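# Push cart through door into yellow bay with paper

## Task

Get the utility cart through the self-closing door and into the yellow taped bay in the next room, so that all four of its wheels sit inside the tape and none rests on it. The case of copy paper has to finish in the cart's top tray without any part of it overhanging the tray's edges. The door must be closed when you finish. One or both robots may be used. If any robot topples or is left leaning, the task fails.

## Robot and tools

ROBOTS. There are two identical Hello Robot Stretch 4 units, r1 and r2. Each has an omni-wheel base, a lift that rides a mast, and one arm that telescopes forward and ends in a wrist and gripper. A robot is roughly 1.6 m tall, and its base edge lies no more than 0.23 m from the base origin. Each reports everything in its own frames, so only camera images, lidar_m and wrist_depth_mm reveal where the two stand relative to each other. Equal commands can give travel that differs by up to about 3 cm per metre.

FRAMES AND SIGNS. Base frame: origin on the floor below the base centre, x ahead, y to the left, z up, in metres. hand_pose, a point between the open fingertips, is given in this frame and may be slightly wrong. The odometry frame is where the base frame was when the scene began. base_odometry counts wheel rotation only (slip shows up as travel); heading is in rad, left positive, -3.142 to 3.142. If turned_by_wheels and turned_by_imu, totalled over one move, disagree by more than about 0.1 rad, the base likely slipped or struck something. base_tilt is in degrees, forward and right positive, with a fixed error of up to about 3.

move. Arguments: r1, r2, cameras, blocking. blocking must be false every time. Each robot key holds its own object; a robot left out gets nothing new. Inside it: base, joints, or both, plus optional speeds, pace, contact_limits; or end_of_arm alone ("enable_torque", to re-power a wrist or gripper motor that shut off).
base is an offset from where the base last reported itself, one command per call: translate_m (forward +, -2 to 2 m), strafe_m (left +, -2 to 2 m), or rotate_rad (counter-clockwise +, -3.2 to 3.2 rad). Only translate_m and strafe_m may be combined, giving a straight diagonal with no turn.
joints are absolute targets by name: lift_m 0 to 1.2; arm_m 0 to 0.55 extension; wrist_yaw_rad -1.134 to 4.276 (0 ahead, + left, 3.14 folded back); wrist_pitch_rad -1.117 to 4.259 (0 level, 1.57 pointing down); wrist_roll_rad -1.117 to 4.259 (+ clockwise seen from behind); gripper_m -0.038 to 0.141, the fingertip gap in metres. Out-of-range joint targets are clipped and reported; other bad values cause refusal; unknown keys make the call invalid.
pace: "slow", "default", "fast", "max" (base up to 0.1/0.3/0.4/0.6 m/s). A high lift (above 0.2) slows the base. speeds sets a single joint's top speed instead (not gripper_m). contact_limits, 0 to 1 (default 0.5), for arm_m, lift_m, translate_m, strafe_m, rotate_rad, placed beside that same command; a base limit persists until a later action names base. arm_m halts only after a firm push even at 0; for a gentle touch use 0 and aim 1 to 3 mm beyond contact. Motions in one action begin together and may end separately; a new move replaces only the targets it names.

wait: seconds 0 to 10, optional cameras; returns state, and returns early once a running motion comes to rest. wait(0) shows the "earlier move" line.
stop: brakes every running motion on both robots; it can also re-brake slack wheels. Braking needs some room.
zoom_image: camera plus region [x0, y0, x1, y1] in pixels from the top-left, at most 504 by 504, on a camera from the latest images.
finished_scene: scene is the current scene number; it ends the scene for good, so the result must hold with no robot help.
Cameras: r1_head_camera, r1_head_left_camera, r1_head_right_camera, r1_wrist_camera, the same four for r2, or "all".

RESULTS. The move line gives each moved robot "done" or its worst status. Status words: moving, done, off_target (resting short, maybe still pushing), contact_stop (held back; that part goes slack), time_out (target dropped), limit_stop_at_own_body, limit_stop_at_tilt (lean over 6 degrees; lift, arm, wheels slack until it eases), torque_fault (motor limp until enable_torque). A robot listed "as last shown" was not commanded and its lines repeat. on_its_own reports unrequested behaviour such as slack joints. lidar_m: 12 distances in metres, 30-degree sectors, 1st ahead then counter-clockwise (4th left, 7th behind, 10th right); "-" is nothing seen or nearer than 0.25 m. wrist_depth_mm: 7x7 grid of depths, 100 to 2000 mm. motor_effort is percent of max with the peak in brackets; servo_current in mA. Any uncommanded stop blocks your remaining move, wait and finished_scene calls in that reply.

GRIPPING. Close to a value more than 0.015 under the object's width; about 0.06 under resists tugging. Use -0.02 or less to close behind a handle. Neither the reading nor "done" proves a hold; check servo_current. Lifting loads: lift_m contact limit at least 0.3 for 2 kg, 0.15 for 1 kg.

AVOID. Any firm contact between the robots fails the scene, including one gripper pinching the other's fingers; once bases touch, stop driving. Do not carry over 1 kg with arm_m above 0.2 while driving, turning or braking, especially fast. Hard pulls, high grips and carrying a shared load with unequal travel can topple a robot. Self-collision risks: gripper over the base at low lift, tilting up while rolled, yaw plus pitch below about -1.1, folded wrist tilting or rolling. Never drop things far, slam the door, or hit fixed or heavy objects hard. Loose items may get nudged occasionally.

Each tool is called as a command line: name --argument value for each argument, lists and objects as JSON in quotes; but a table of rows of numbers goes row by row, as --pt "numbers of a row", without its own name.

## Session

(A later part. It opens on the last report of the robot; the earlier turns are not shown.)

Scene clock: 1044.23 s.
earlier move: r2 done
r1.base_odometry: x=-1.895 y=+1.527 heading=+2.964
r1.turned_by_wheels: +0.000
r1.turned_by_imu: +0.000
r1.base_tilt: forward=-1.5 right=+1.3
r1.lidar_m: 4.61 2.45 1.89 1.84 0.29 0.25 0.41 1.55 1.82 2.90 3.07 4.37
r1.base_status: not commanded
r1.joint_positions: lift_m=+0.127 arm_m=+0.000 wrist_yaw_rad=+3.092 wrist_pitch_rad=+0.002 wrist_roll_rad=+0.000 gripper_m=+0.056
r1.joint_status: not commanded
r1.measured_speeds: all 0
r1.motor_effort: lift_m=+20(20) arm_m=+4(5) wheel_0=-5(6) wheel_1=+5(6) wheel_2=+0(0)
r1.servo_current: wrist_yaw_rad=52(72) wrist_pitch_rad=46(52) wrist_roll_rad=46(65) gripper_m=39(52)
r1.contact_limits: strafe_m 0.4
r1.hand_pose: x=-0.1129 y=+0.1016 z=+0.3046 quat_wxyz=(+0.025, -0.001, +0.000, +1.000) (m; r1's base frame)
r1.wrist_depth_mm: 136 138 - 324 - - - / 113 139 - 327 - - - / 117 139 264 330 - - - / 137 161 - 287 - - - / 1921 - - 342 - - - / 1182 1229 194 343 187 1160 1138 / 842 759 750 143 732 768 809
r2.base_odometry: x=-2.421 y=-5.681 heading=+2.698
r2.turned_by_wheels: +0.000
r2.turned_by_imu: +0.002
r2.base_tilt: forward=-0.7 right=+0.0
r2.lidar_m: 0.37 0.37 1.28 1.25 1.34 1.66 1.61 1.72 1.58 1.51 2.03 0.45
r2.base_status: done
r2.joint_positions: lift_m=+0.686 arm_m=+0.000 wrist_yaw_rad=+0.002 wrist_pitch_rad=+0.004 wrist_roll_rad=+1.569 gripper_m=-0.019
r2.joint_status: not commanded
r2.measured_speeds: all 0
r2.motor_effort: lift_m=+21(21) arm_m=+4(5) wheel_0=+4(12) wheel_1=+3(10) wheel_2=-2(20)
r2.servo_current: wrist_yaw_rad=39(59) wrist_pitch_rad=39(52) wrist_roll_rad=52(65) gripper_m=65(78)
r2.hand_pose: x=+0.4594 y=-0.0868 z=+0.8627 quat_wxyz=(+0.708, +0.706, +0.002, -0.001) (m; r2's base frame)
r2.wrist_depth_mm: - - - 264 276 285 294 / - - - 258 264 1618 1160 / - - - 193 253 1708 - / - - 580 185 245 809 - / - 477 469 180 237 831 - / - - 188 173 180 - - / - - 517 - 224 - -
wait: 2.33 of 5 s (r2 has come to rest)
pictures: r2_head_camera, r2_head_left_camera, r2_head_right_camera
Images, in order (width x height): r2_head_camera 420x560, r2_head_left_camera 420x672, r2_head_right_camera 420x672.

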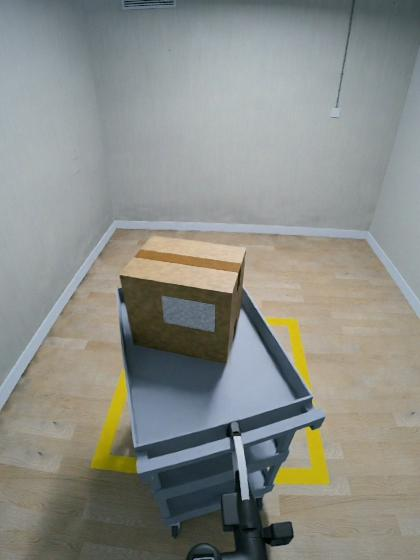

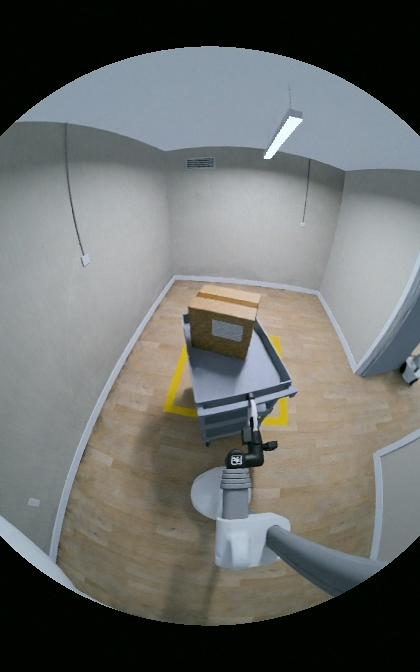

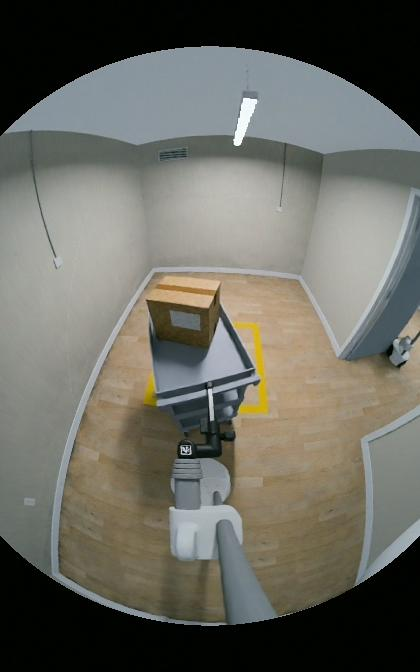

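move --blocking false --r2 '{"base": {"strafe_m": 0.115}, "pace": "slow"}' --cameras '[]'

wait --seconds 5 --cameras '[]'

move --blocking false --r2 '{"base": {"translate_m": 0.38}}' --cameras '[]'

wait --seconds 5 --cameras '["r2_head_camera", "r2_head_right_camera", "r2_head_left_camera"]'

Scene clock: 1067.43 s.
move: r2 moving
r1: as last shown
r1.base_tilt: forward=-1.6 right=+1.3
r1.lidar_m: 4.61 2.52 1.88 1.84 0.27 0.25 0.41 1.54 1.82 2.88 3.08 4.35
r1.motor_effort: lift_m=+20(20) arm_m=+4(5) wheel_0=-4(5) wheel_1=+6(6) wheel_2=+0(0)
r1.servo_current: wrist_yaw_rad=46(65) wrist_pitch_rad=46(46) wrist_roll_rad=39(59) gripper_m=39(46)
r1.contact_limits: strafe_m 0.4
r1.wrist_depth_mm: 136 138 - 324 - - - / 113 139 - 327 - - - / 117 139 264 332 - - - / 137 162 - 289 - - - / 1983 - - 340 - - - / 1205 1182 194 343 187 1138 1118 / 842 750 750 143 732 778 809
r2.base_odometry: x=-2.427 y=-5.694 heading=+2.698
r2.turned_by_wheels: +0.000
r2.turned_by_imu: +0.000
r2.base_tilt: forward=-0.7 right=+0.1
r2.lidar_m: 0.36 0.35 1.27 1.23 1.36 1.66 1.60 1.72 1.61 1.56 2.04 0.44
r2.base_status: strafe_m moving
r2.joint_positions: lift_m=+0.686 arm_m=+0.000 wrist_yaw_rad=+0.000 wrist_pitch_rad=+0.004 wrist_roll_rad=+1.569 gripper_m=-0.019
r2.joint_status: not commanded
r2.measured_speeds: translate_m=+0.000 strafe_m=+0.055 rotate_rad=-0.002 lift_m=+0.000 arm_m=+0.000 wrist_yaw_rad=-0.028 wrist_pitch_rad=+0.000 wrist_roll_rad=+0.000
r2.motor_effort: lift_m=+21(21) arm_m=+4(4) wheel_0=-12(12) wheel_1=+10(10) wheel_2=+0(1)
r2.servo_current: wrist_yaw_rad=39(52) wrist_pitch_rad=46(46) wrist_roll_rad=52(52) gripper_m=72(72)
r2.hand_pose: x=+0.4592 y=-0.0875 z=+0.8627 quat_wxyz=(+0.708, +0.706, +0.001, -0.002) (m; r2's base frame)
r2.wrist_depth_mm: - - - 270 278 298 297 / - - - 202 267 1708 1182 / - - - 193 255 1808 - / - - 591 185 245 820 - / - 477 466 180 237 831 - / - - 187 173 180 - - / - - 517 - 224 - -
pictures: none
No camera images: "cameras" was empty.

Scene clock: 1069.23 s.
earlier move: r2 done
r1.base_odometry: x=-1.895 y=+1.527 heading=+2.964
r1.turned_by_wheels: +0.000
r1.turned_by_imu: +0.000
r1.base_tilt: forward=-1.6 right=+1.3
r1.lidar_m: 4.61 2.51 1.88 1.84 0.30 0.25 0.43 1.56 1.80 2.89 3.06 4.34
r1.base_status: not commanded
r1.joint_positions: lift_m=+0.127 arm_m=+0.000 wrist_yaw_rad=+3.092 wrist_pitch_rad=+0.002 wrist_roll_rad=+0.000 gripper_m=+0.056
r1.joint_status: not commanded
r1.measured_speeds: all 0
r1.motor_effort: lift_m=+20(20) arm_m=+5(5) wheel_0=-4(5) wheel_1=+6(6) wheel_2=+0(0)
r1.servo_current: wrist_yaw_rad=46(72) wrist_pitch_rad=46(52) wrist_roll_rad=59(72) gripper_m=46(52)
r1.contact_limits: strafe_m 0.4
r1.hand_pose: x=-0.1129 y=+0.1016 z=+0.3046 quat_wxyz=(+0.025, -0.001, +0.000, +1.000) (m; r1's base frame)
r1.wrist_depth_mm: 136 139 - 322 - - - / 113 139 - 327 - - - / 117 139 264 330 - - - / 137 162 - 287 - - - / 1921 - - 338 - - - / 1182 1182 193 343 187 1160 1118 / 854 759 759 143 741 778 798
r2.base_odometry: x=-2.470 y=-5.785 heading=+2.698
r2.turned_by_wheels: +0.000
r2.turned_by_imu: +0.000
r2.base_tilt: forward=-0.7 right=+0.0
r2.lidar_m: 0.38 0.40 1.17 1.14 1.23 1.63 1.55 1.73 1.67 1.65 2.10 0.43
r2.base_status: done
r2.joint_positions: lift_m=+0.686 arm_m=+0.000 wrist_yaw_rad=-0.003 wrist_pitch_rad=+0.004 wrist_roll_rad=+1.569 gripper_m=-0.019
r2.joint_status: not commanded
r2.measured_speeds: all 0
r2.motor_effort: lift_m=+21(21) arm_m=+4(5) wheel_0=-5(14) wheel_1=+4(10) wheel_2=+0(2)
r2.servo_current: wrist_yaw_rad=46(59) wrist_pitch_rad=39(46) wrist_roll_rad=52(59) gripper_m=65(72)
r2.hand_pose: x=+0.4590 y=-0.0883 z=+0.8627 quat_wxyz=(+0.708, +0.706, +0.000, -0.003) (m; r2's base frame)
r2.wrist_depth_mm: - - - 184 245 1661 1182 / - - - 181 242 1661 521 / - - 647 179 239 831 - / - - 466 236 237 831 - / - - 488 175 235 842 - / - - 187 173 180 - - / - - 580 - - - -
wait: 1.80 of 5 s (r2 has come to rest)
pictures: none
No camera images: "cameras" was empty.

Scene clock: 1069.73 s.
move: r2 moving
r1: as last shown
r1.lidar_m: 4.61 2.45 1.90 1.84 0.32 0.25 0.41 1.56 1.82 2.87 3.07 4.37
r1.motor_effort: lift_m=+20(20) arm_m=+4(5) wheel_0=-5(5) wheel_1=+6(6) wheel_2=+0(0)
r1.servo_current: wrist_yaw_rad=46(65) wrist_pitch_rad=39(46) wrist_roll_rad=52(59) gripper_m=46(46)
r1.contact_limits: strafe_m 0.4
r1.wrist_depth_mm: 137 138 - 325 - - - / 113 139 - 329 - - - / 117 139 264 329 - - - / 137 162 - 287 - - - / 1983 - - 338 - - - / 1205 1205 193 342 187 1138 1138 / 842 759 750 143 741 778 820
r2.base_odometry: x=-2.498 y=-5.772 heading=+2.698
r2.turned_by_wheels: +0.000
r2.turned_by_imu: +0.000
r2.base_tilt: forward=-0.7 right=+0.1
r2.lidar_m: 0.38 0.36 1.15 1.12 1.25 1.65 1.62 1.75 1.69 1.65 2.08 0.42
r2.base_status: translate_m moving
r2.joint_positions: lift_m=+0.686 arm_m=+0.000 wrist_yaw_rad=-0.003 wrist_pitch_rad=+0.004 wrist_roll_rad=+1.569 gripper_m=-0.019
r2.joint_status: not commanded
r2.measured_speeds: translate_m=+0.123 strafe_m=-0.001 rotate_rad=+0.009 lift_m=+0.000 arm_m=+0.000 wrist_yaw_rad=+0.000 wrist_pitch_rad=+0.000 wrist_roll_rad=+0.000
r2.motor_effort: lift_m=+21(21) arm_m=+5(5) wheel_0=+7(12) wheel_1=+8(9) wheel_2=-15(17)
r2.servo_current: wrist_yaw_rad=39(52) wrist_pitch_rad=46(46) wrist_roll_rad=46(52) gripper_m=65(72)
r2.hand_pose: x=+0.4590 y=-0.0883 z=+0.8627 quat_wxyz=(+0.708, +0.706, +0.000, -0.003) (m; r2's base frame)
r2.wrist_depth_mm: - - - 245 246 1618 1118 / - - - 182 243 1618 530 / - - - 180 241 820 - / - - 466 178 237 831 - / - - 480 176 235 831 - / - - 187 173 180 - - / - - 564 - - - -
pictures: none
No camera images: "cameras" was empty.

Scene clock: 1072.00 s.
earlier move: r2 done
r1.base_odometry: x=-1.895 y=+1.527 heading=+2.964
r1.turned_by_wheels: +0.000
r1.turned_by_imu: +0.000
r1.base_tilt: forward=-1.6 right=+1.3
r1.lidar_m: 4.61 2.48 1.88 1.84 0.31 0.25 0.42 1.54 1.82 2.90 3.06 4.37
r1.base_status: not commanded
r1.joint_positions: lift_m=+0.127 arm_m=+0.000 wrist_yaw_rad=+3.092 wrist_pitch_rad=+0.002 wrist_roll_rad=+0.000 gripper_m=+0.056
r1.joint_status: not commanded
r1.measured_speeds: all 0
r1.motor_effort: lift_m=+20(20) arm_m=+4(5) wheel_0=-5(5) wheel_1=+6(6) wheel_2=+0(0)
r1.servo_current: wrist_yaw_rad=78(78) wrist_pitch_rad=46(52) wrist_roll_rad=52(65) gripper_m=39(52)
r1.contact_limits: strafe_m 0.4
r1.hand_pose: x=-0.1129 y=+0.1016 z=+0.3046 quat_wxyz=(+0.025, -0.001, +0.000, +1.000) (m; r1's base frame)
r1.wrist_depth_mm: 136 138 - 324 - - - / 113 139 - 327 - - - / 117 140 263 332 - - - / 137 161 - 287 - - - / - - - 342 - - - / 1182 1182 195 345 188 1160 1118 / 842 759 759 143 741 778 820
r2.base_odometry: x=-2.813 y=-5.622 heading=+2.698
r2.turned_by_wheels: +0.000
r2.turned_by_imu: +0.002
r2.base_tilt: forward=-0.7 right=+0.0
r2.lidar_m: 0.35 0.35 1.08 1.09 1.22 1.78 1.97 2.13 1.73 1.71 1.94 0.45
r2.base_status: done
r2.joint_positions: lift_m=+0.686 arm_m=+0.000 wrist_yaw_rad=+0.001 wrist_pitch_rad=+0.004 wrist_roll_rad=+1.569 gripper_m=-0.019
r2.joint_status: not commanded
r2.measured_speeds: all 0
r2.motor_effort: lift_m=+21(21) arm_m=+4(5) wheel_0=+5(12) wheel_1=+3(10) wheel_2=-2(17)
r2.servo_current: wrist_yaw_rad=46(65) wrist_pitch_rad=39(52) wrist_roll_rad=39(59) gripper_m=65(72)
r2.hand_pose: x=+0.4593 y=-0.0872 z=+0.8627 quat_wxyz=(+0.708, +0.706, +0.002, -0.001) (m; r2's base frame)
r2.wrist_depth_mm: - - - 266 287 294 296 / - - - 266 274 1661 1182 / - - - 197 260 1708 - / - - 654 188 250 820 - / - 496 469 182 239 831 - / - - 189 174 182 - - / - - 508 - 223 - -
wait: 2.27 of 5 s (r2 has come to rest)
pictures: r2_head_camera, r2_head_left_camera, r2_head_right_camera
Images, in order (width x height): r2_head_camera 420x560, r2_head_left_camera 420x672, r2_head_right_camera 420x672.

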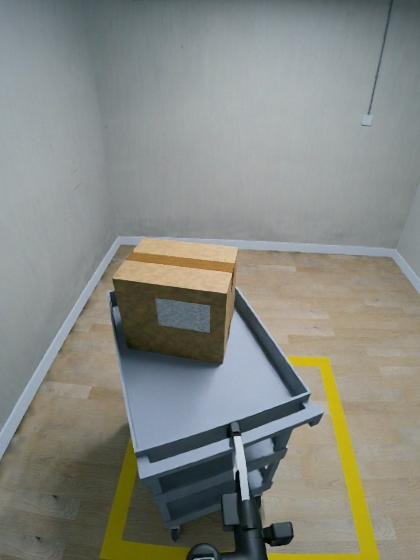

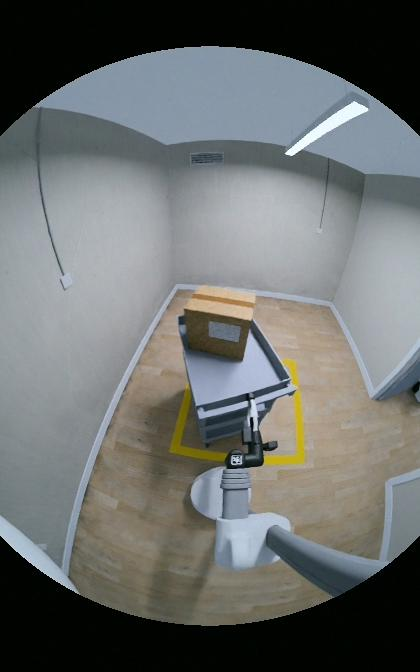

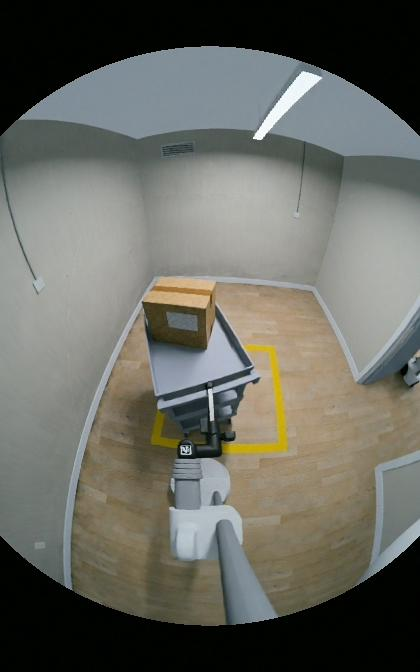

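move --blocking false --r2 '{"base": {"translate_m": -0.25}}' --cameras '[]'

wait --seconds 5 --cameras '[]'

move --blocking false --r2 '{"base": {"strafe_m": 0.16}, "pace": "slow"}' --cameras '[]'

wait --seconds 5 --cameras '["r2_head_camera", "r2_head_right_camera"]'

Scene clock: 1094.87 s.
move: r2 moving
r1: as last shown
r1.lidar_m: 4.61 2.49 1.88 1.85 0.28 0.26 0.41 1.52 1.82 2.86 3.08 4.38
r1.servo_current: wrist_yaw_rad=59(65) wrist_pitch_rad=52(52) wrist_roll_rad=52(65) gripper_m=46(46)
r1.contact_limits: strafe_m 0.4
r1.wrist_depth_mm: 136 138 - 325 - - - / 113 139 - 327 - - - / 117 139 264 330 - - - / 137 161 - 287 - - - / 1983 - - 340 - - - / 1182 1205 194 343 187 1160 1118 / 842 759 741 143 741 778 820
r2.base_odometry: x=-2.785 y=-5.636 heading=+2.698
r2.turned_by_wheels: +0.000
r2.turned_by_imu: +0.001
r2.base_tilt: forward=-0.6 right=+0.1
r2.lidar_m: 0.36 0.36 1.13 1.09 1.15 1.82 1.93 2.12 1.73 1.69 1.94 0.47
r2.base_status: translate_m moving
r2.joint_positions: lift_m=+0.686 arm_m=+0.000 wrist_yaw_rad=+0.003 wrist_pitch_rad=+0.004 wrist_roll_rad=+1.569 gripper_m=-0.019
r2.joint_status: not commanded
r2.measured_speeds: translate_m=-0.123 strafe_m=+0.000 rotate_rad=+0.000 lift_m=+0.000 arm_m=+0.000 wrist_yaw_rad=+0.000 wrist_pitch_rad=+0.000 wrist_roll_rad=+0.000
r2.motor_effort: lift_m=+21(21) arm_m=+2(4) wheel_0=-6(8) wheel_1=-9(9) wheel_2=+15(16)
r2.servo_current: wrist_yaw_rad=46(59) wrist_pitch_rad=39(46) wrist_roll_rad=52(52) gripper_m=72(72)
r2.hand_pose: x=+0.4595 y=-0.0866 z=+0.8627 quat_wxyz=(+0.708, +0.706, +0.002, -0.001) (m; r2's base frame)
r2.wrist_depth_mm: - - - 267 282 296 293 / - - - 204 271 1661 1138 / - - - 196 257 1661 - / - - 621 186 247 831 - / - 480 473 181 238 831 - / - - 189 173 181 - - / - - 508 - 223 - -
pictures: none
No camera images: "cameras" was empty.

Scene clock: 1096.67 s.
earlier move: r2 done
r1.base_odometry: x=-1.895 y=+1.527 heading=+2.964
r1.turned_by_wheels: +0.000
r1.turned_by_imu: +0.000
r1.base_tilt: forward=-1.6 right=+1.3
r1.lidar_m: 4.62 2.47 1.89 1.84 0.29 0.25 0.42 1.53 1.78 2.90 3.06 4.37
r1.base_status: not commanded
r1.joint_positions: lift_m=+0.127 arm_m=+0.000 wrist_yaw_rad=+3.092 wrist_pitch_rad=+0.002 wrist_roll_rad=+0.000 gripper_m=+0.056
r1.joint_status: not commanded
r1.measured_speeds: all 0
r1.motor_effort: lift_m=+20(20) arm_m=+4(5) wheel_0=-5(6) wheel_1=+6(6) wheel_2=+0(0)
r1.servo_current: wrist_yaw_rad=39(65) wrist_pitch_rad=39(52) wrist_roll_rad=33(72) gripper_m=33(46)
r1.contact_limits: strafe_m 0.4
r1.hand_pose: x=-0.1129 y=+0.1016 z=+0.3046 quat_wxyz=(+0.025, -0.001, +0.000, +1.000) (m; r1's base frame)
r1.wrist_depth_mm: 136 138 - 324 - - - / 113 139 - 327 - - - / 117 139 265 332 - - - / 137 161 - 289 - - - / - - - 338 - - - / 1182 1205 194 343 187 1160 1138 / 842 759 768 143 750 768 809
r2.base_odometry: x=-2.587 y=-5.729 heading=+2.698
r2.turned_by_wheels: +0.000
r2.turned_by_imu: +0.000
r2.base_tilt: forward=-0.7 right=+0.0
r2.lidar_m: 0.36 0.38 1.16 1.10 1.23 1.76 1.71 1.88 1.71 1.67 2.02 0.44
r2.base_status: done
r2.joint_positions: lift_m=+0.686 arm_m=+0.000 wrist_yaw_rad=+0.002 wrist_pitch_rad=+0.004 wrist_roll_rad=+1.569 gripper_m=-0.019
r2.joint_status: not commanded
r2.measured_speeds: all 0
r2.motor_effort: lift_m=+21(21) arm_m=-3(4) wheel_0=-3(10) wheel_1=-3(10) wheel_2=+3(17)
r2.servo_current: wrist_yaw_rad=39(59) wrist_pitch_rad=39(52) wrist_roll_rad=52(59) gripper_m=72(72)
r2.hand_pose: x=+0.4594 y=-0.0869 z=+0.8627 quat_wxyz=(+0.708, +0.706, +0.002, -0.001) (m; r2's base frame)
r2.wrist_depth_mm: - - - 191 254 1537 1182 / - - - 187 248 1661 521 / - - - 183 245 820 - / - - 492 180 239 831 - / - - 480 177 236 831 - / - - 187 173 180 - - / - - 554 - - - -
wait: 1.80 of 5 s (r2 has come to rest)
pictures: none
No camera images: "cameras" was empty.

Scene clock: 1097.17 s.
move: r2 moving
r1: as last shown
r1.lidar_m: 4.59 2.49 1.89 1.84 0.30 0.25 0.40 1.55 1.81 2.88 3.06 4.34
r1.motor_effort: lift_m=+20(20) arm_m=+4(5) wheel_0=-5(5) wheel_1=+6(6) wheel_2=+0(0)
r1.servo_current: wrist_yaw_rad=46(65) wrist_pitch_rad=39(46) wrist_roll_rad=52(59) gripper_m=39(46)
r1.contact_limits: strafe_m 0.4
r1.wrist_depth_mm: 136 138 - 324 - - - / 113 139 - 327 - - - / 117 139 265 330 - - - / 137 162 - 289 - - - / 1983 - - 340 - - - / 1205 1182 194 343 188 1182 1118 / 842 750 759 143 741 778 809
r2.base_odometry: x=-2.593 y=-5.742 heading=+2.698
r2.turned_by_wheels: +0.000
r2.turned_by_imu: +0.000
r2.base_tilt: forward=-0.7 right=+0.1
r2.lidar_m: 0.35 0.39 1.14 1.10 1.20 1.77 1.71 1.89 1.71 1.69 2.06 0.43
r2.base_status: strafe_m moving
r2.joint_positions: lift_m=+0.686 arm_m=+0.000 wrist_yaw_rad=-0.002 wrist_pitch_rad=+0.004 wrist_roll_rad=+1.569 gripper_m=-0.019
r2.joint_status: not commanded
r2.measured_speeds: translate_m=+0.000 strafe_m=+0.055 rotate_rad=-0.001 lift_m=+0.000 arm_m=+0.000 wrist_yaw_rad=-0.023 wrist_pitch_rad=+0.000 wrist_roll_rad=+0.000
r2.motor_effort: lift_m=+21(21) arm_m=-3(4) wheel_0=-7(13) wheel_1=+6(9) wheel_2=+0(1)
r2.servo_current: wrist_yaw_rad=46(46) wrist_pitch_rad=52(52) wrist_roll_rad=52(52) gripper_m=65(72)
r2.hand_pose: x=+0.4591 y=-0.0880 z=+0.8627 quat_wxyz=(+0.708, +0.706, +0.001, -0.002) (m; r2's base frame)
r2.wrist_depth_mm: - - - 194 257 1537 1118 / - - - 189 251 1708 530 / - - - 184 246 809 - / - - 500 180 240 854 - / - - 477 177 235 820 - / - - 189 173 180 - - / - - 549 - - - -
pictures: none
No camera images: "cameras" was empty.

Scene clock: 1099.40 s.
earlier move: r2 done
r1.base_odometry: x=-1.895 y=+1.527 heading=+2.964
r1.turned_by_wheels: +0.000
r1.turned_by_imu: +0.000
r1.base_tilt: forward=-1.6 right=+1.3
r1.lidar_m: 4.60 2.49 1.90 1.83 0.31 0.25 0.40 1.55 1.79 2.88 3.09 4.36
r1.base_status: not commanded
r1.joint_positions: lift_m=+0.127 arm_m=+0.000 wrist_yaw_rad=+3.092 wrist_pitch_rad=+0.002 wrist_roll_rad=+0.000 gripper_m=+0.056
r1.joint_status: not commanded
r1.measured_speeds: all 0
r1.motor_effort: lift_m=+20(20) arm_m=+4(5) wheel_0=-5(5) wheel_1=+6(6) wheel_2=+0(0)
r1.servo_current: wrist_yaw_rad=52(65) wrist_pitch_rad=39(52) wrist_roll_rad=52(65) gripper_m=39(46)
r1.contact_limits: strafe_m 0.4
r1.hand_pose: x=-0.1129 y=+0.1016 z=+0.3046 quat_wxyz=(+0.025, -0.001, +0.000, +1.000) (m; r1's base frame)
r1.wrist_depth_mm: 136 138 - 322 - - - / 113 139 - 329 - - - / 117 140 263 332 - - - / 137 162 - 287 - - - / 1983 - - 340 - - - / 1205 1205 193 342 187 1160 1138 / 842 750 759 143 741 788 831
r2.base_odometry: x=-2.656 y=-5.874 heading=+2.698
r2.turned_by_wheels: +0.000
r2.turned_by_imu: +0.000
r2.base_tilt: forward=-0.7 right=+0.1
r2.lidar_m: 0.40 0.42 0.97 0.95 1.06 1.59 1.71 1.84 1.86 1.81 2.18 0.41
r2.base_status: done
r2.joint_positions: lift_m=+0.686 arm_m=+0.000 wrist_yaw_rad=-0.003 wrist_pitch_rad=+0.004 wrist_roll_rad=+1.569 gripper_m=-0.019
r2.joint_status: not commanded
r2.measured_speeds: all 0
r2.motor_effort: lift_m=+21(21) arm_m=-4(4) wheel_0=-5(15) wheel_1=+3(9) wheel_2=+0(2)
r2.servo_current: wrist_yaw_rad=39(59) wrist_pitch_rad=46(52) wrist_roll_rad=52(59) gripper_m=65(78)
r2.hand_pose: x=+0.4591 y=-0.0882 z=+0.8627 quat_wxyz=(+0.708, +0.706, +0.001, -0.002) (m; r2's base frame)
r2.wrist_depth_mm: - - - 160 220 1661 1138 / - - - 163 223 750 - / - - 484 166 224 809 - / - 492 469 228 229 820 - / - - 525 171 231 842 - / - - 186 173 180 - - / - 142 - - - 1576 508
wait: 2.23 of 5 s (r2 has come to rest)
pictures: r2_head_camera, r2_head_right_camera
Images, in order (width x height): r2_head_camera 420x560, r2_head_right_camera 420x672.

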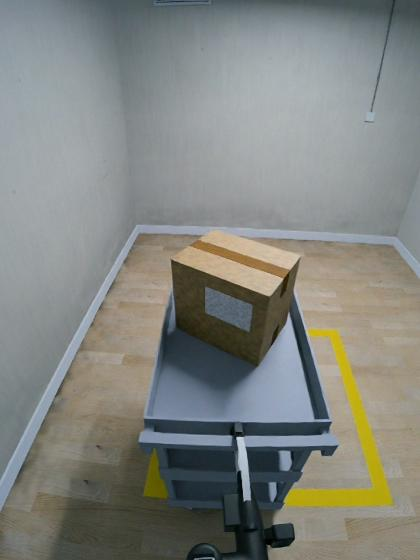

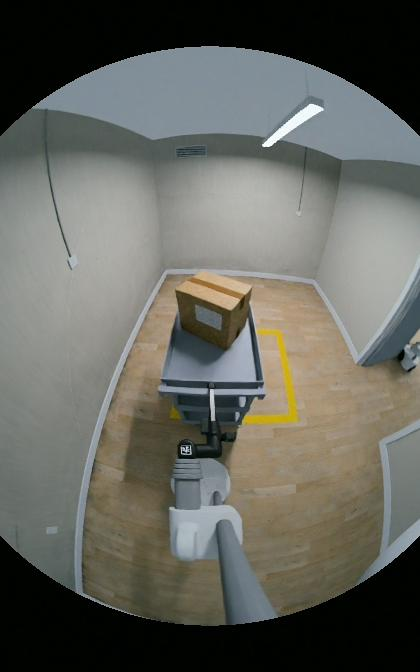

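move --blocking false --r2 '{"base": {"strafe_m": 0.14}, "pace": "slow"}' --cameras '[]'

wait --seconds 5 --cameras '[]'

move --blocking false --r2 '{"base": {"rotate_rad": -0.3}, "pace": "slow"}' --cameras '[]'

wait --seconds 5 --cameras '[]'

move --blocking false --r2 '{"base": {"strafe_m": 0.14}, "pace": "slow"}' --cameras '[]'

wait --seconds 5 --cameras '["r2_head_camera", "r2_head_right_camera"]'

Scene clock: 1125.20 s.
move: r2 moving
r1: as last shown
r1.lidar_m: 4.62 2.50 1.88 1.84 0.29 0.25 0.42 1.55 1.82 2.86 3.06 4.37
r1.servo_current: wrist_yaw_rad=65(78) wrist_pitch_rad=46(46) wrist_roll_rad=59(59) gripper_m=33(46)
r1.contact_limits: strafe_m 0.4
r1.wrist_depth_mm: 136 138 - 324 - - - / 113 139 - 327 - - - / 117 140 264 330 - - - / 137 161 - 287 - - - / - - - 340 - - - / 1182 1205 193 343 187 1182 1138 / 842 750 759 143 750 778 820
r2.base_odometry: x=-2.662 y=-5.887 heading=+2.698
r2.turned_by_wheels: +0.000
r2.turned_by_imu: +0.000
r2.base_tilt: forward=-0.7 right=+0.0
r2.lidar_m: 0.40 0.41 0.98 0.95 1.05 1.59 1.69 1.83 1.88 1.85 2.19 0.42
r2.base_status: strafe_m moving
r2.joint_positions: lift_m=+0.686 arm_m=+0.000 wrist_yaw_rad=-0.003 wrist_pitch_rad=+0.004 wrist_roll_rad=+1.569 gripper_m=-0.019
r2.joint_status: not commanded
r2.measured_speeds: translate_m=+0.000 strafe_m=+0.057 rotate_rad=-0.002 lift_m=+0.000 arm_m=+0.000 wrist_yaw_rad=+0.000 wrist_pitch_rad=+0.000 wrist_roll_rad=+0.000
r2.motor_effort: lift_m=+21(21) arm_m=-3(4) wheel_0=-9(11) wheel_1=+8(8) wheel_2=+0(1)
r2.servo_current: wrist_yaw_rad=46(59) wrist_pitch_rad=46(52) wrist_roll_rad=46(52) gripper_m=72(72)
r2.hand_pose: x=+0.4591 y=-0.0882 z=+0.8627 quat_wxyz=(+0.708, +0.706, +0.001, -0.002) (m; r2's base frame)
r2.wrist_depth_mm: - - - 159 217 1618 1138 / - - - 161 220 778 - / - - 477 164 224 809 - / - 492 469 167 228 831 - / - - 535 170 230 - - / - - 186 172 180 - - / - 125 - - - 1576 496
pictures: none
No camera images: "cameras" was empty.

Scene clock: 1127.23 s.
earlier move: r2 done
r1.base_odometry: x=-1.895 y=+1.527 heading=+2.964
r1.turned_by_wheels: +0.000
r1.turned_by_imu: +0.000
r1.base_tilt: forward=-1.6 right=+1.3
r1.lidar_m: 4.62 2.49 1.90 1.84 0.31 0.25 0.41 1.55 1.79 2.89 3.08 4.37
r1.base_status: not commanded
r1.joint_positions: lift_m=+0.127 arm_m=+0.000 wrist_yaw_rad=+3.092 wrist_pitch_rad=+0.002 wrist_roll_rad=+0.000 gripper_m=+0.056
r1.joint_status: not commanded
r1.measured_speeds: all 0
r1.motor_effort: lift_m=+20(20) arm_m=+5(5) wheel_0=-5(5) wheel_1=+5(6) wheel_2=+0(0)
r1.servo_current: wrist_yaw_rad=59(78) wrist_pitch_rad=39(52) wrist_roll_rad=20(78) gripper_m=39(46)
r1.contact_limits: strafe_m 0.4
r1.hand_pose: x=-0.1129 y=+0.1016 z=+0.3046 quat_wxyz=(+0.025, -0.001, +0.000, +1.000) (m; r1's base frame)
r1.wrist_depth_mm: 136 138 - 322 - - - / 113 139 - 324 - - - / 117 140 265 330 - - - / 137 162 - 289 - - - / 1921 - - 340 - - - / 1182 1229 194 343 187 1160 1118 / 842 750 759 143 732 788 831
r2.base_odometry: x=-2.716 y=-6.000 heading=+2.698
r2.turned_by_wheels: +0.000
r2.turned_by_imu: +0.000
r2.base_tilt: forward=-0.7 right=+0.0
r2.lidar_m: 0.42 0.51 0.84 0.82 0.90 1.36 1.69 1.81 2.01 1.95 2.28 0.41
r2.base_status: done
r2.joint_positions: lift_m=+0.686 arm_m=+0.000 wrist_yaw_rad=-0.003 wrist_pitch_rad=+0.004 wrist_roll_rad=+1.569 gripper_m=-0.019
r2.joint_status: not commanded
r2.measured_speeds: all 0
r2.motor_effort: lift_m=+21(21) arm_m=-4(4) wheel_0=-5(13) wheel_1=+3(9) wheel_2=+0(2)
r2.servo_current: wrist_yaw_rad=46(59) wrist_pitch_rad=39(52) wrist_roll_rad=46(65) gripper_m=65(78)
r2.hand_pose: x=+0.4591 y=-0.0882 z=+0.8627 quat_wxyz=(+0.708, +0.706, +0.001, -0.002) (m; r2's base frame)
r2.wrist_depth_mm: - - 569 134 190 - - / - 500 459 140 198 759 - / - 452 442 147 208 - - / - - 517 154 217 - - / - - 621 164 228 - - / - - 187 171 180 1576 - / - - - - - 1464 469
wait: 2.03 of 5 s (r2 has come to rest)
pictures: none
No camera images: "cameras" was empty.

Scene clock: 1127.73 s.
move: r2 moving
r1: as last shown
r1.lidar_m: 4.59 2.51 1.89 1.83 0.30 0.25 0.40 1.56 1.77 2.89 3.09 4.34
r1.motor_effort: lift_m=+20(20) arm_m=+4(5) wheel_0=-5(5) wheel_1=+6(6) wheel_2=+0(0)
r1.servo_current: wrist_yaw_rad=52(59) wrist_pitch_rad=52(52) wrist_roll_rad=46(65) gripper_m=39(46)
r1.contact_limits: strafe_m 0.4
r1.wrist_depth_mm: 136 138 - 325 - - - / 113 139 - 327 - - - / 117 139 264 329 - - - / 137 162 - 287 - - - / 1983 - - 338 - - - / 1205 1182 195 343 189 1160 1138 / 842 750 750 143 750 778 820
r2.base_odometry: x=-2.716 y=-6.000 heading=+2.573
r2.turned_by_wheels: -0.124
r2.turned_by_imu: -0.121
r2.base_tilt: forward=-0.7 right=+0.0
r2.lidar_m: 0.40 0.42 0.87 0.83 0.87 1.19 1.70 1.76 2.06 1.96 2.29 0.44
r2.base_status: rotate_rad moving
r2.joint_positions: lift_m=+0.686 arm_m=+0.000 wrist_yaw_rad=+0.006 wrist_pitch_rad=+0.004 wrist_roll_rad=+1.569 gripper_m=-0.019
r2.joint_status: not commanded
r2.measured_speeds: translate_m=+0.000 strafe_m=-0.001 rotate_rad=-0.491 lift_m=+0.000 arm_m=+0.000 wrist_yaw_rad=+0.000 wrist_pitch_rad=+0.000 wrist_roll_rad=+0.000
r2.motor_effort: lift_m=+21(21) arm_m=-3(4) wheel_0=+6(12) wheel_1=+8(9) wheel_2=+14(14)
r2.servo_current: wrist_yaw_rad=52(65) wrist_pitch_rad=46(46) wrist_roll_rad=46(52) gripper_m=65(72)
r2.hand_pose: x=+0.4598 y=-0.0858 z=+0.8627 quat_wxyz=(+0.708, +0.706, +0.003, +0.001) (m; r2's base frame)
r2.wrist_depth_mm: - - - 153 209 1537 - / - - 580 156 214 - - / - 496 452 160 220 820 - / - - 480 163 224 820 - / - - 554 169 231 - - / - - 187 172 182 - - / - 143 - - - 1464 484
pictures: none
No camera images: "cameras" was empty.

Scene clock: 1128.63 s.
earlier move: r2 done
r1.base_odometry: x=-1.895 y=+1.527 heading=+2.964
r1.turned_by_wheels: +0.000
r1.turned_by_imu: +0.000
r1.base_tilt: forward=-1.6 right=+1.3
r1.lidar_m: 4.60 2.51 1.88 1.83 0.31 0.25 0.42 1.54 1.81 2.89 3.07 4.36
r1.base_status: not commanded
r1.joint_positions: lift_m=+0.127 arm_m=+0.000 wrist_yaw_rad=+3.092 wrist_pitch_rad=+0.002 wrist_roll_rad=+0.000 gripper_m=+0.056
r1.joint_status: not commanded
r1.measured_speeds: all 0
r1.motor_effort: lift_m=+20(20) arm_m=+4(5) wheel_0=-5(5) wheel_1=+6(6) wheel_2=+0(0)
r1.servo_current: wrist_yaw_rad=46(65) wrist_pitch_rad=46(52) wrist_roll_rad=46(65) gripper_m=39(46)
r1.contact_limits: strafe_m 0.4
r1.hand_pose: x=-0.1129 y=+0.1016 z=+0.3046 quat_wxyz=(+0.025, -0.001, +0.000, +1.000) (m; r1's base frame)
r1.wrist_depth_mm: 136 138 - 324 - - - / 113 139 - 327 - - - / 117 139 264 330 - - - / 137 161 - 287 - - - / 1921 - - 338 - - - / 1205 1182 193 343 188 1160 1118 / 842 750 750 143 741 778 820
r2.base_odometry: x=-2.716 y=-6.000 heading=+2.399
r2.turned_by_wheels: -0.174
r2.turned_by_imu: -0.169
r2.base_tilt: forward=-0.7 right=+0.0
r2.lidar_m: 0.35 0.37 0.93 0.83 0.82 1.03 1.68 1.69 2.09 1.96 2.03 0.47
r2.base_status: done
r2.joint_positions: lift_m=+0.686 arm_m=+0.000 wrist_yaw_rad=+0.006 wrist_pitch_rad=+0.004 wrist_roll_rad=+1.569 gripper_m=-0.019
r2.joint_status: not commanded
r2.measured_speeds: all 0
r2.motor_effort: lift_m=+21(21) arm_m=-4(4) wheel_0=+6(12) wheel_1=+4(9) wheel_2=+5(14)
r2.servo_current: wrist_yaw_rad=59(65) wrist_pitch_rad=33(46) wrist_roll_rad=46(65) gripper_m=72(72)
r2.hand_pose: x=+0.4598 y=-0.0858 z=+0.8627 quat_wxyz=(+0.708, +0.706, +0.003, +0.001) (m; r2's base frame)
r2.wrist_depth_mm: - - - 199 265 1366 1098 / - - - 193 255 1661 1160 / - - - 189 250 1661 - / - - 535 182 243 854 - / - - 469 178 236 831 - / - - 189 174 181 - - / - - 535 - 226 - -
wait: 0.90 of 5 s (r2 has come to rest)
pictures: none
No camera images: "cameras" was empty.

Scene clock: 1129.13 s.
move: r2 moving
r1: as last shown
r1.lidar_m: 4.61 2.48 1.88 1.83 0.29 0.25 0.41 1.55 1.80 2.90 3.05 4.37
r1.servo_current: wrist_yaw_rad=33(59) wrist_pitch_rad=39(46) wrist_roll_rad=39(72) gripper_m=39(46)
r1.contact_limits: strafe_m 0.4
r1.wrist_depth_mm: 136 138 - 324 - - - / 113 139 - 329 - - - / 117 139 264 330 - - - / 137 161 - 287 - - - / 1921 - - 336 - - - / 1182 1205 194 343 187 1182 1118 / 842 750 750 143 750 778 809
r2.base_odometry: x=-2.726 y=-6.010 heading=+2.399
r2.turned_by_wheels: +0.000
r2.turned_by_imu: +0.000
r2.base_tilt: forward=-0.7 right=+0.1
r2.lidar_m: 0.34 0.36 0.90 0.79 0.81 0.99 1.71 1.70 2.09 1.98 2.05 0.44
r2.base_status: strafe_m moving
r2.joint_positions: lift_m=+0.686 arm_m=+0.000 wrist_yaw_rad=+0.001 wrist_pitch_rad=+0.004 wrist_roll_rad=+1.569 gripper_m=-0.019
r2.joint_status: not commanded
r2.measured_speeds: translate_m=+0.000 strafe_m=+0.057 rotate_rad=+0.001 lift_m=+0.000 arm_m=+0.000 wrist_yaw_rad=-0.031 wrist_pitch_rad=+0.000 wrist_roll_rad=+0.000
r2.motor_effort: lift_m=+21(21) arm_m=-4(4) wheel_0=-5(11) wheel_1=+7(10) wheel_2=+0(5)
r2.servo_current: wrist_yaw_rad=46(59) wrist_pitch_rad=39(46) wrist_roll_rad=39(52) gripper_m=72(72)
r2.hand_pose: x=+0.4594 y=-0.0872 z=+0.8627 quat_wxyz=(+0.708, +0.706, +0.002, -0.001) (m; r2's base frame)
r2.wrist_depth_mm: - - - 263 268 1336 286 / - - - 195 258 1661 1160 / - - - 190 250 1708 - / - - 549 183 244 854 - / - - 477 179 236 831 - / - - 189 173 181 - - / - - 530 - 225 - -
pictures: none
No camera images: "cameras" was empty.

Scene clock: 1131.17 s.
earlier move: r2 done
r1.base_odometry: x=-1.895 y=+1.527 heading=+2.964
r1.turned_by_wheels: +0.000
r1.turned_by_imu: +0.000
r1.base_tilt: forward=-1.5 right=+1.3
r1.lidar_m: 4.60 2.48 1.90 1.83 0.30 0.25 0.41 1.56 1.79 2.88 3.05 4.37
r1.base_status: not commanded
r1.joint_positions: lift_m=+0.127 arm_m=+0.000 wrist_yaw_rad=+3.092 wrist_pitch_rad=+0.002 wrist_roll_rad=+0.000 gripper_m=+0.056
r1.joint_status: not commanded
r1.measured_speeds: all 0
r1.motor_effort: lift_m=+20(20) arm_m=+5(5) wheel_0=-4(5) wheel_1=+6(6) wheel_2=+0(0)
r1.servo_current: wrist_yaw_rad=39(72) wrist_pitch_rad=39(52) wrist_roll_rad=39(72) gripper_m=39(46)
r1.contact_limits: strafe_m 0.4
r1.hand_pose: x=-0.1129 y=+0.1016 z=+0.3046 quat_wxyz=(+0.025, -0.001, +0.000, +1.000) (m; r1's base frame)
r1.wrist_depth_mm: 136 139 - 324 - - - / 113 139 - 325 - - - / 117 140 264 330 - - - / 137 161 - 289 - - - / 1921 - - 338 - - - / 1182 1205 194 343 187 1138 1118 / 842 759 750 143 741 788 831
r2.base_odometry: x=-2.811 y=-6.103 heading=+2.399
r2.turned_by_wheels: +0.000
r2.turned_by_imu: +0.000
r2.base_tilt: forward=-0.7 right=+0.1
r2.lidar_m: 0.39 0.41 0.77 0.68 0.71 0.87 1.69 1.72 2.08 2.10 2.41 0.42
r2.base_status: done
r2.joint_positions: lift_m=+0.686 arm_m=+0.000 wrist_yaw_rad=-0.005 wrist_pitch_rad=+0.004 wrist_roll_rad=+1.569 gripper_m=-0.019
r2.joint_status: not commanded
r2.measured_speeds: all 0
r2.motor_effort: lift_m=+21(21) arm_m=-4(4) wheel_0=-5(14) wheel_1=+5(10) wheel_2=+0(5)
r2.servo_current: wrist_yaw_rad=52(59) wrist_pitch_rad=39(52) wrist_roll_rad=65(65) gripper_m=72(78)
r2.hand_pose: x=+0.4589 y=-0.0887 z=+0.8627 quat_wxyz=(+0.708, +0.706, +0.000, -0.003) (m; r2's base frame)
r2.wrist_depth_mm: - - - 173 233 1661 1160 / - - - 173 233 1576 - / - - 569 172 233 820 - / - 473 469 232 233 831 - / - - 500 172 233 842 - / - - 187 172 180 - - / - - - - 232 1576 -
wait: 2.03 of 5 s (r2 has come to rest)
pictures: r2_head_camera, r2_head_right_camera
Images, in order (width x height): r2_head_camera 420x560, r2_head_right_camera 420x672.

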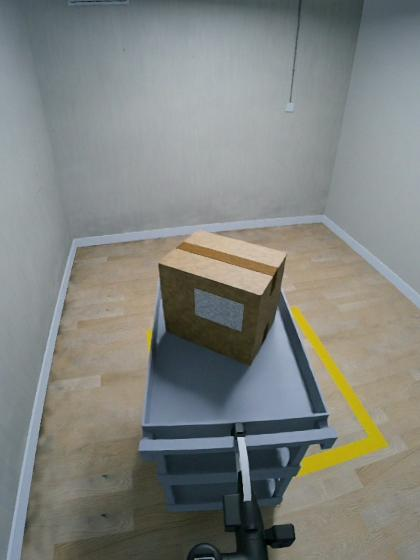

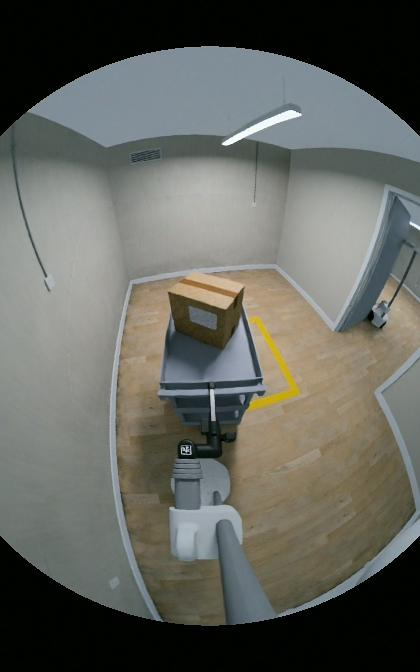

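move --blocking false --r2 '{"base": {"translate_m": 0.43}}' --cameras '[]'

wait --seconds 5 --cameras '["r2_head_camera", "r2_head_right_camera", "r2_head_left_camera"]'

Scene clock: 1135.83 s.
move: r2 moving
r1: as last shown
r1.lidar_m: 4.59 2.50 1.89 1.84 0.31 0.25 0.42 1.54 1.78 2.89 3.07 4.35
r1.motor_effort: lift_m=+20(20) arm_m=+4(5) wheel_0=-5(5) wheel_1=+6(6) wheel_2=+0(0)
r1.servo_current: wrist_yaw_rad=65(65) wrist_pitch_rad=39(52) wrist_roll_rad=52(52) gripper_m=39(46)
r1.contact_limits: strafe_m 0.4
r1.wrist_depth_mm: 136 138 - 324 - - - / 113 138 - 327 - - - / 117 139 263 330 - - - / 137 162 - 287 - - - / 1983 - - 340 - - - / 1182 1205 193 343 187 1138 1118 / 854 750 750 143 732 778 798
r2.base_odometry: x=-2.833 y=-6.082 heading=+2.399
r2.turned_by_wheels: +0.000
r2.turned_by_imu: +0.000
r2.base_tilt: forward=-0.7 right=+0.1
r2.lidar_m: 0.37 0.40 0.77 0.69 0.70 0.89 1.71 1.77 2.13 2.09 2.39 0.43
r2.base_status: translate_m moving
r2.joint_positions: lift_m=+0.686 arm_m=+0.000 wrist_yaw_rad=-0.005 wrist_pitch_rad=+0.004 wrist_roll_rad=+1.569 gripper_m=-0.019
r2.joint_status: not commanded
r2.measured_speeds: translate_m=+0.124 strafe_m=+0.000 rotate_rad=+0.004 lift_m=+0.000 arm_m=+0.000 wrist_yaw_rad=+0.000 wrist_pitch_rad=+0.000 wrist_roll_rad=+0.000
r2.motor_effort: lift_m=+21(21) arm_m=+4(4) wheel_0=+8(10) wheel_1=+8(9) wheel_2=-18(18)
r2.servo_current: wrist_yaw_rad=39(52) wrist_pitch_rad=46(46) wrist_roll_rad=39(59) gripper_m=65(72)
r2.hand_pose: x=+0.4589 y=-0.0887 z=+0.8627 quat_wxyz=(+0.708, +0.706, +0.000, -0.003) (m; r2's base frame)
r2.wrist_depth_mm: - - - 172 232 1708 1138 / - - - 172 232 1537 - / - - 564 172 231 842 - / - 473 469 232 232 842 - / - - 508 172 232 831 - / - - 186 172 180 - - / - - - - 233 1576 -
pictures: none
No camera images: "cameras" was empty.

Scene clock: 1138.27 s.
earlier move: r2 done
r1.base_odometry: x=-1.895 y=+1.527 heading=+2.964
r1.turned_by_wheels: +0.000
r1.turned_by_imu: +0.000
r1.base_tilt: forward=-1.6 right=+1.3
r1.lidar_m: 4.62 2.49 1.89 1.85 0.29 0.25 0.41 1.53 1.80 2.89 3.09 4.35
r1.base_status: not commanded
r1.joint_positions: lift_m=+0.127 arm_m=+0.000 wrist_yaw_rad=+3.092 wrist_pitch_rad=+0.002 wrist_roll_rad=+0.000 gripper_m=+0.056
r1.joint_status: not commanded
r1.measured_speeds: all 0
r1.motor_effort: lift_m=+20(20) arm_m=+4(5) wheel_0=-5(6) wheel_1=+6(6) wheel_2=+0(0)
r1.servo_current: wrist_yaw_rad=46(65) wrist_pitch_rad=46(52) wrist_roll_rad=52(65) gripper_m=39(52)
r1.contact_limits: strafe_m 0.4
r1.hand_pose: x=-0.1129 y=+0.1016 z=+0.3046 quat_wxyz=(+0.025, -0.001, +0.000, +1.000) (m; r1's base frame)
r1.wrist_depth_mm: 136 138 - 324 - - - / 113 139 - 329 - - - / 117 139 264 330 - - - / 137 162 - 287 - - - / 1983 - - 338 - - - / 1229 1229 193 343 187 1138 1138 / 842 750 750 143 732 768 809
r2.base_odometry: x=-3.127 y=-5.812 heading=+2.399
r2.turned_by_wheels: +0.001
r2.turned_by_imu: +0.002
r2.base_tilt: forward=-0.6 right=+0.1
r2.lidar_m: 0.37 0.40 0.88 0.77 0.76 0.96 1.83 2.13 2.27 2.04 2.18 0.43
r2.base_status: done
r2.joint_positions: lift_m=+0.686 arm_m=+0.000 wrist_yaw_rad=+0.001 wrist_pitch_rad=+0.004 wrist_roll_rad=+1.569 gripper_m=-0.019
r2.joint_status: not commanded
r2.measured_speeds: all 0
r2.motor_effort: lift_m=+21(21) arm_m=+4(5) wheel_0=+6(14) wheel_1=+3(10) wheel_2=-2(18)
r2.servo_current: wrist_yaw_rad=52(59) wrist_pitch_rad=39(52) wrist_roll_rad=39(59) gripper_m=65(72)
r2.hand_pose: x=+0.4593 y=-0.0872 z=+0.8627 quat_wxyz=(+0.708, +0.706, +0.002, -0.001) (m; r2's base frame)
r2.wrist_depth_mm: - - - 169 229 1618 1160 / - - - 170 230 1537 - / - - 549 171 231 831 - / - 473 462 230 231 842 - / - - 508 172 232 831 - / - - 189 172 180 - - / - - - - - 1576 -
wait: 2.43 of 5 s (r2 has come to rest)
pictures: r2_head_camera, r2_head_left_camera, r2_head_right_camera
Images, in order (width x height): r2_head_camera 420x560, r2_head_left_camera 420x672, r2_head_right_camera 420x672.

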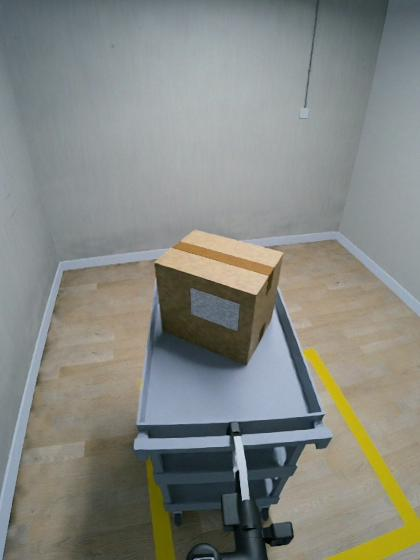

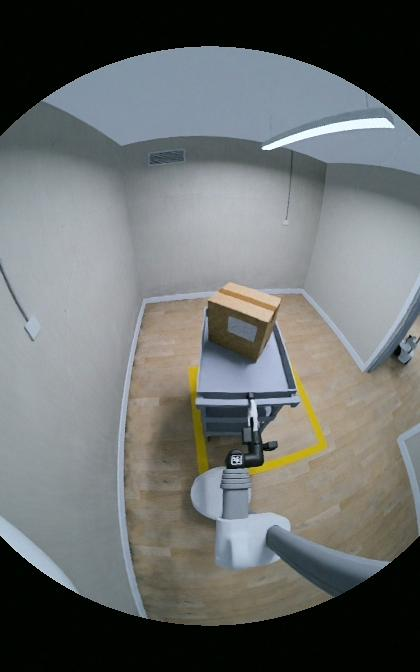

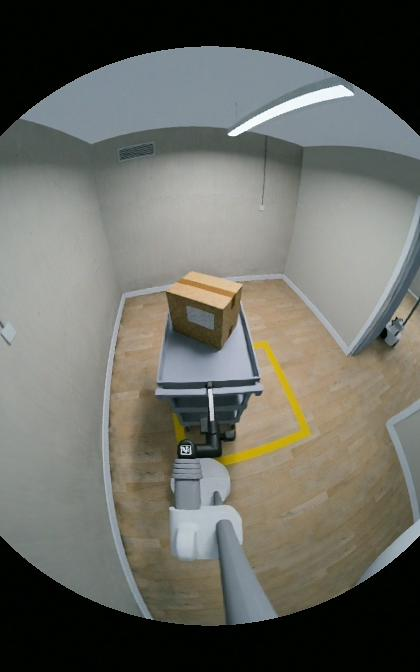

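move --blocking false --r2 '{"base": {"strafe_m": -0.125}, "pace": "slow"}' --cameras '[]'

wait --seconds 5 --cameras '["r2_head_camera", "r2_head_right_camera", "r2_head_left_camera", "r1_head_left_camera", "r1_head_right_camera"]'

Scene clock: 1151.77 s.
move: r2 moving
r1: as last shown
r1.base_tilt: forward=-1.5 right=+1.3
r1.lidar_m: 4.60 2.51 1.88 1.84 0.33 0.25 0.43 1.56 1.82 2.87 3.06 4.35
r1.motor_effort: lift_m=+20(20) arm_m=+4(5) wheel_0=-4(5) wheel_1=+6(6) wheel_2=+0(0)
r1.servo_current: wrist_yaw_rad=46(59) wrist_pitch_rad=39(46) wrist_roll_rad=39(59) gripper_m=46(52)
r1.contact_limits: strafe_m 0.4
r1.wrist_depth_mm: 136 139 - 324 - - - / 113 139 - 327 - - - / 117 139 265 330 - - - / 137 162 - 289 - - - / 1983 - - 338 - - - / 1205 1229 195 343 187 1160 1118 / 842 750 768 143 750 778 809
r2.base_odometry: x=-3.118 y=-5.802 heading=+2.400
r2.turned_by_wheels: +0.000
r2.turned_by_imu: +0.001
r2.base_tilt: forward=-0.7 right=+0.0
r2.lidar_m: 0.38 0.41 0.90 0.77 0.80 1.00 1.87 2.14 2.25 2.03 2.16 0.44
r2.base_status: strafe_m moving
r2.joint_positions: lift_m=+0.686 arm_m=+0.000 wrist_yaw_rad=+0.002 wrist_pitch_rad=+0.004 wrist_roll_rad=+1.569 gripper_m=-0.019
r2.joint_status: not commanded
r2.measured_speeds: translate_m=+0.000 strafe_m=-0.055 rotate_rad=+0.001 lift_m=+0.000 arm_m=+0.000 wrist_yaw_rad=+0.000 wrist_pitch_rad=+0.000 wrist_roll_rad=+0.000
r2.motor_effort: lift_m=+21(21) arm_m=+4(4) wheel_0=+9(14) wheel_1=-7(8) wheel_2=-1(2)
r2.servo_current: wrist_yaw_rad=52(59) wrist_pitch_rad=39(52) wrist_roll_rad=46(46) gripper_m=65(72)
r2.hand_pose: x=+0.4595 y=-0.0867 z=+0.8627 quat_wxyz=(+0.708, +0.706, +0.002, -0.001) (m; r2's base frame)
r2.wrist_depth_mm: - - - 171 232 1661 1160 / - - - 171 232 1576 - / - - 564 172 232 831 - / - 473 466 232 232 831 - / - - 500 173 232 831 - / - - 186 172 180 - - / - - - - - 1618 -
pictures: none
No camera images: "cameras" was empty.

Scene clock: 1153.67 s.
earlier move: r2 done
r1.base_odometry: x=-1.895 y=+1.527 heading=+2.964
r1.turned_by_wheels: +0.000
r1.turned_by_imu: +0.000
r1.base_tilt: forward=-1.6 right=+1.3
r1.lidar_m: 4.62 2.46 1.88 1.85 0.31 0.25 0.40 1.56 1.81 2.90 3.07 4.38
r1.base_status: not commanded
r1.joint_positions: lift_m=+0.127 arm_m=+0.000 wrist_yaw_rad=+3.092 wrist_pitch_rad=+0.002 wrist_roll_rad=+0.000 gripper_m=+0.056
r1.joint_status: not commanded
r1.measured_speeds: all 0
r1.motor_effort: lift_m=+20(20) arm_m=+5(5) wheel_0=-5(6) wheel_1=+6(6) wheel_2=+0(0)
r1.servo_current: wrist_yaw_rad=52(65) wrist_pitch_rad=33(52) wrist_roll_rad=46(72) gripper_m=46(52)
r1.contact_limits: strafe_m 0.4
r1.hand_pose: x=-0.1129 y=+0.1016 z=+0.3046 quat_wxyz=(+0.025, -0.001, +0.000, +1.000) (m; r1's base frame)
r1.wrist_depth_mm: 136 138 - 324 - - - / 113 139 - 327 - - - / 117 139 263 332 - - - / 137 162 - 287 - - - / 1921 - - 338 - - - / 1182 1229 193 343 187 1160 1138 / 854 741 759 143 741 778 809
r2.base_odometry: x=-3.043 y=-5.720 heading=+2.400
r2.turned_by_wheels: +0.000
r2.turned_by_imu: +0.001
r2.base_tilt: forward=-0.7 right=+0.0
r2.lidar_m: 0.35 0.37 1.02 0.89 0.90 1.11 2.11 2.14 2.14 1.91 2.06 0.41
r2.base_status: done
r2.joint_positions: lift_m=+0.686 arm_m=+0.000 wrist_yaw_rad=+0.003 wrist_pitch_rad=+0.004 wrist_roll_rad=+1.569 gripper_m=-0.019
r2.joint_status: not commanded
r2.measured_speeds: all 0
r2.motor_effort: lift_m=+21(21) arm_m=+4(5) wheel_0=+5(16) wheel_1=-3(8) wheel_2=+0(2)
r2.servo_current: wrist_yaw_rad=59(65) wrist_pitch_rad=46(52) wrist_roll_rad=46(59) gripper_m=65(78)
r2.hand_pose: x=+0.4595 y=-0.0867 z=+0.8627 quat_wxyz=(+0.708, +0.706, +0.002, -0.001) (m; r2's base frame)
r2.wrist_depth_mm: - - - 262 268 294 293 / - - - 195 258 1661 1160 / - - - 190 250 1708 - / - - 549 182 242 831 - / - 484 473 179 236 831 - / - - 188 173 180 - - / - - 530 - 226 - -
wait: 1.90 of 5 s (r2 has come to rest)
pictures: r1_head_left_camera, r1_head_right_camera, r2_head_camera, r2_head_left_camera, r2_head_right_camera
Images, in order (width x height): r1_head_left_camera 420x672, r1_head_right_camera 420x672, r2_head_camera 420x560, r2_head_left_camera 420x672, r2_head_right_camera 420x672.

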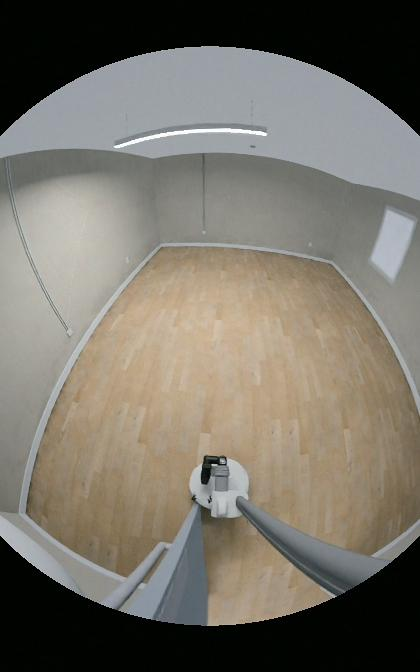

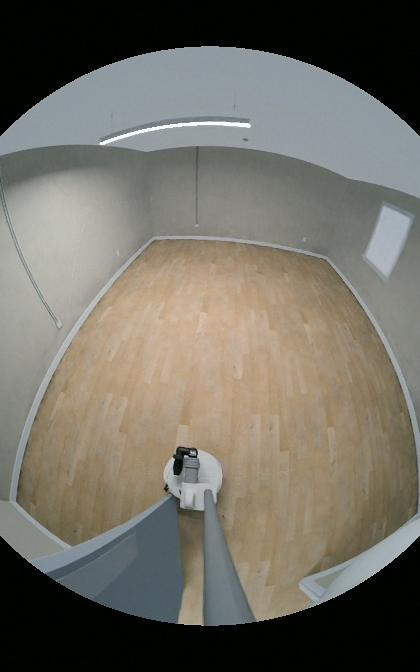

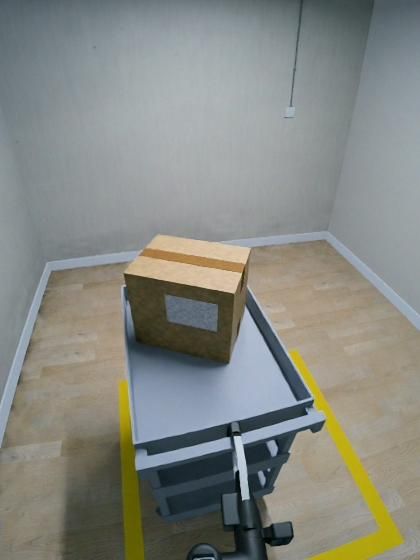

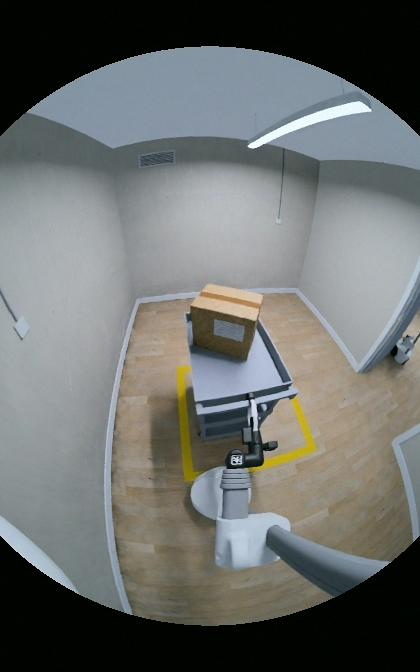

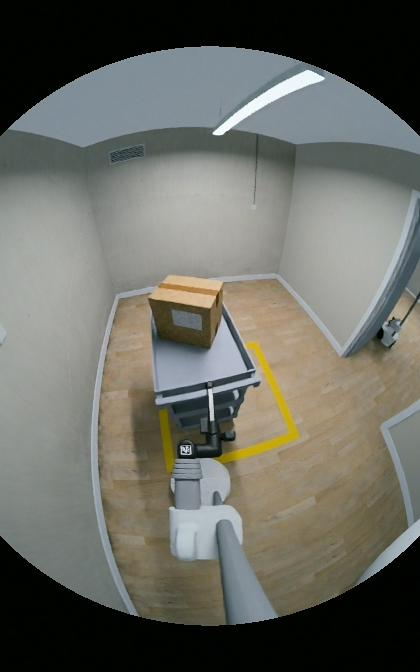

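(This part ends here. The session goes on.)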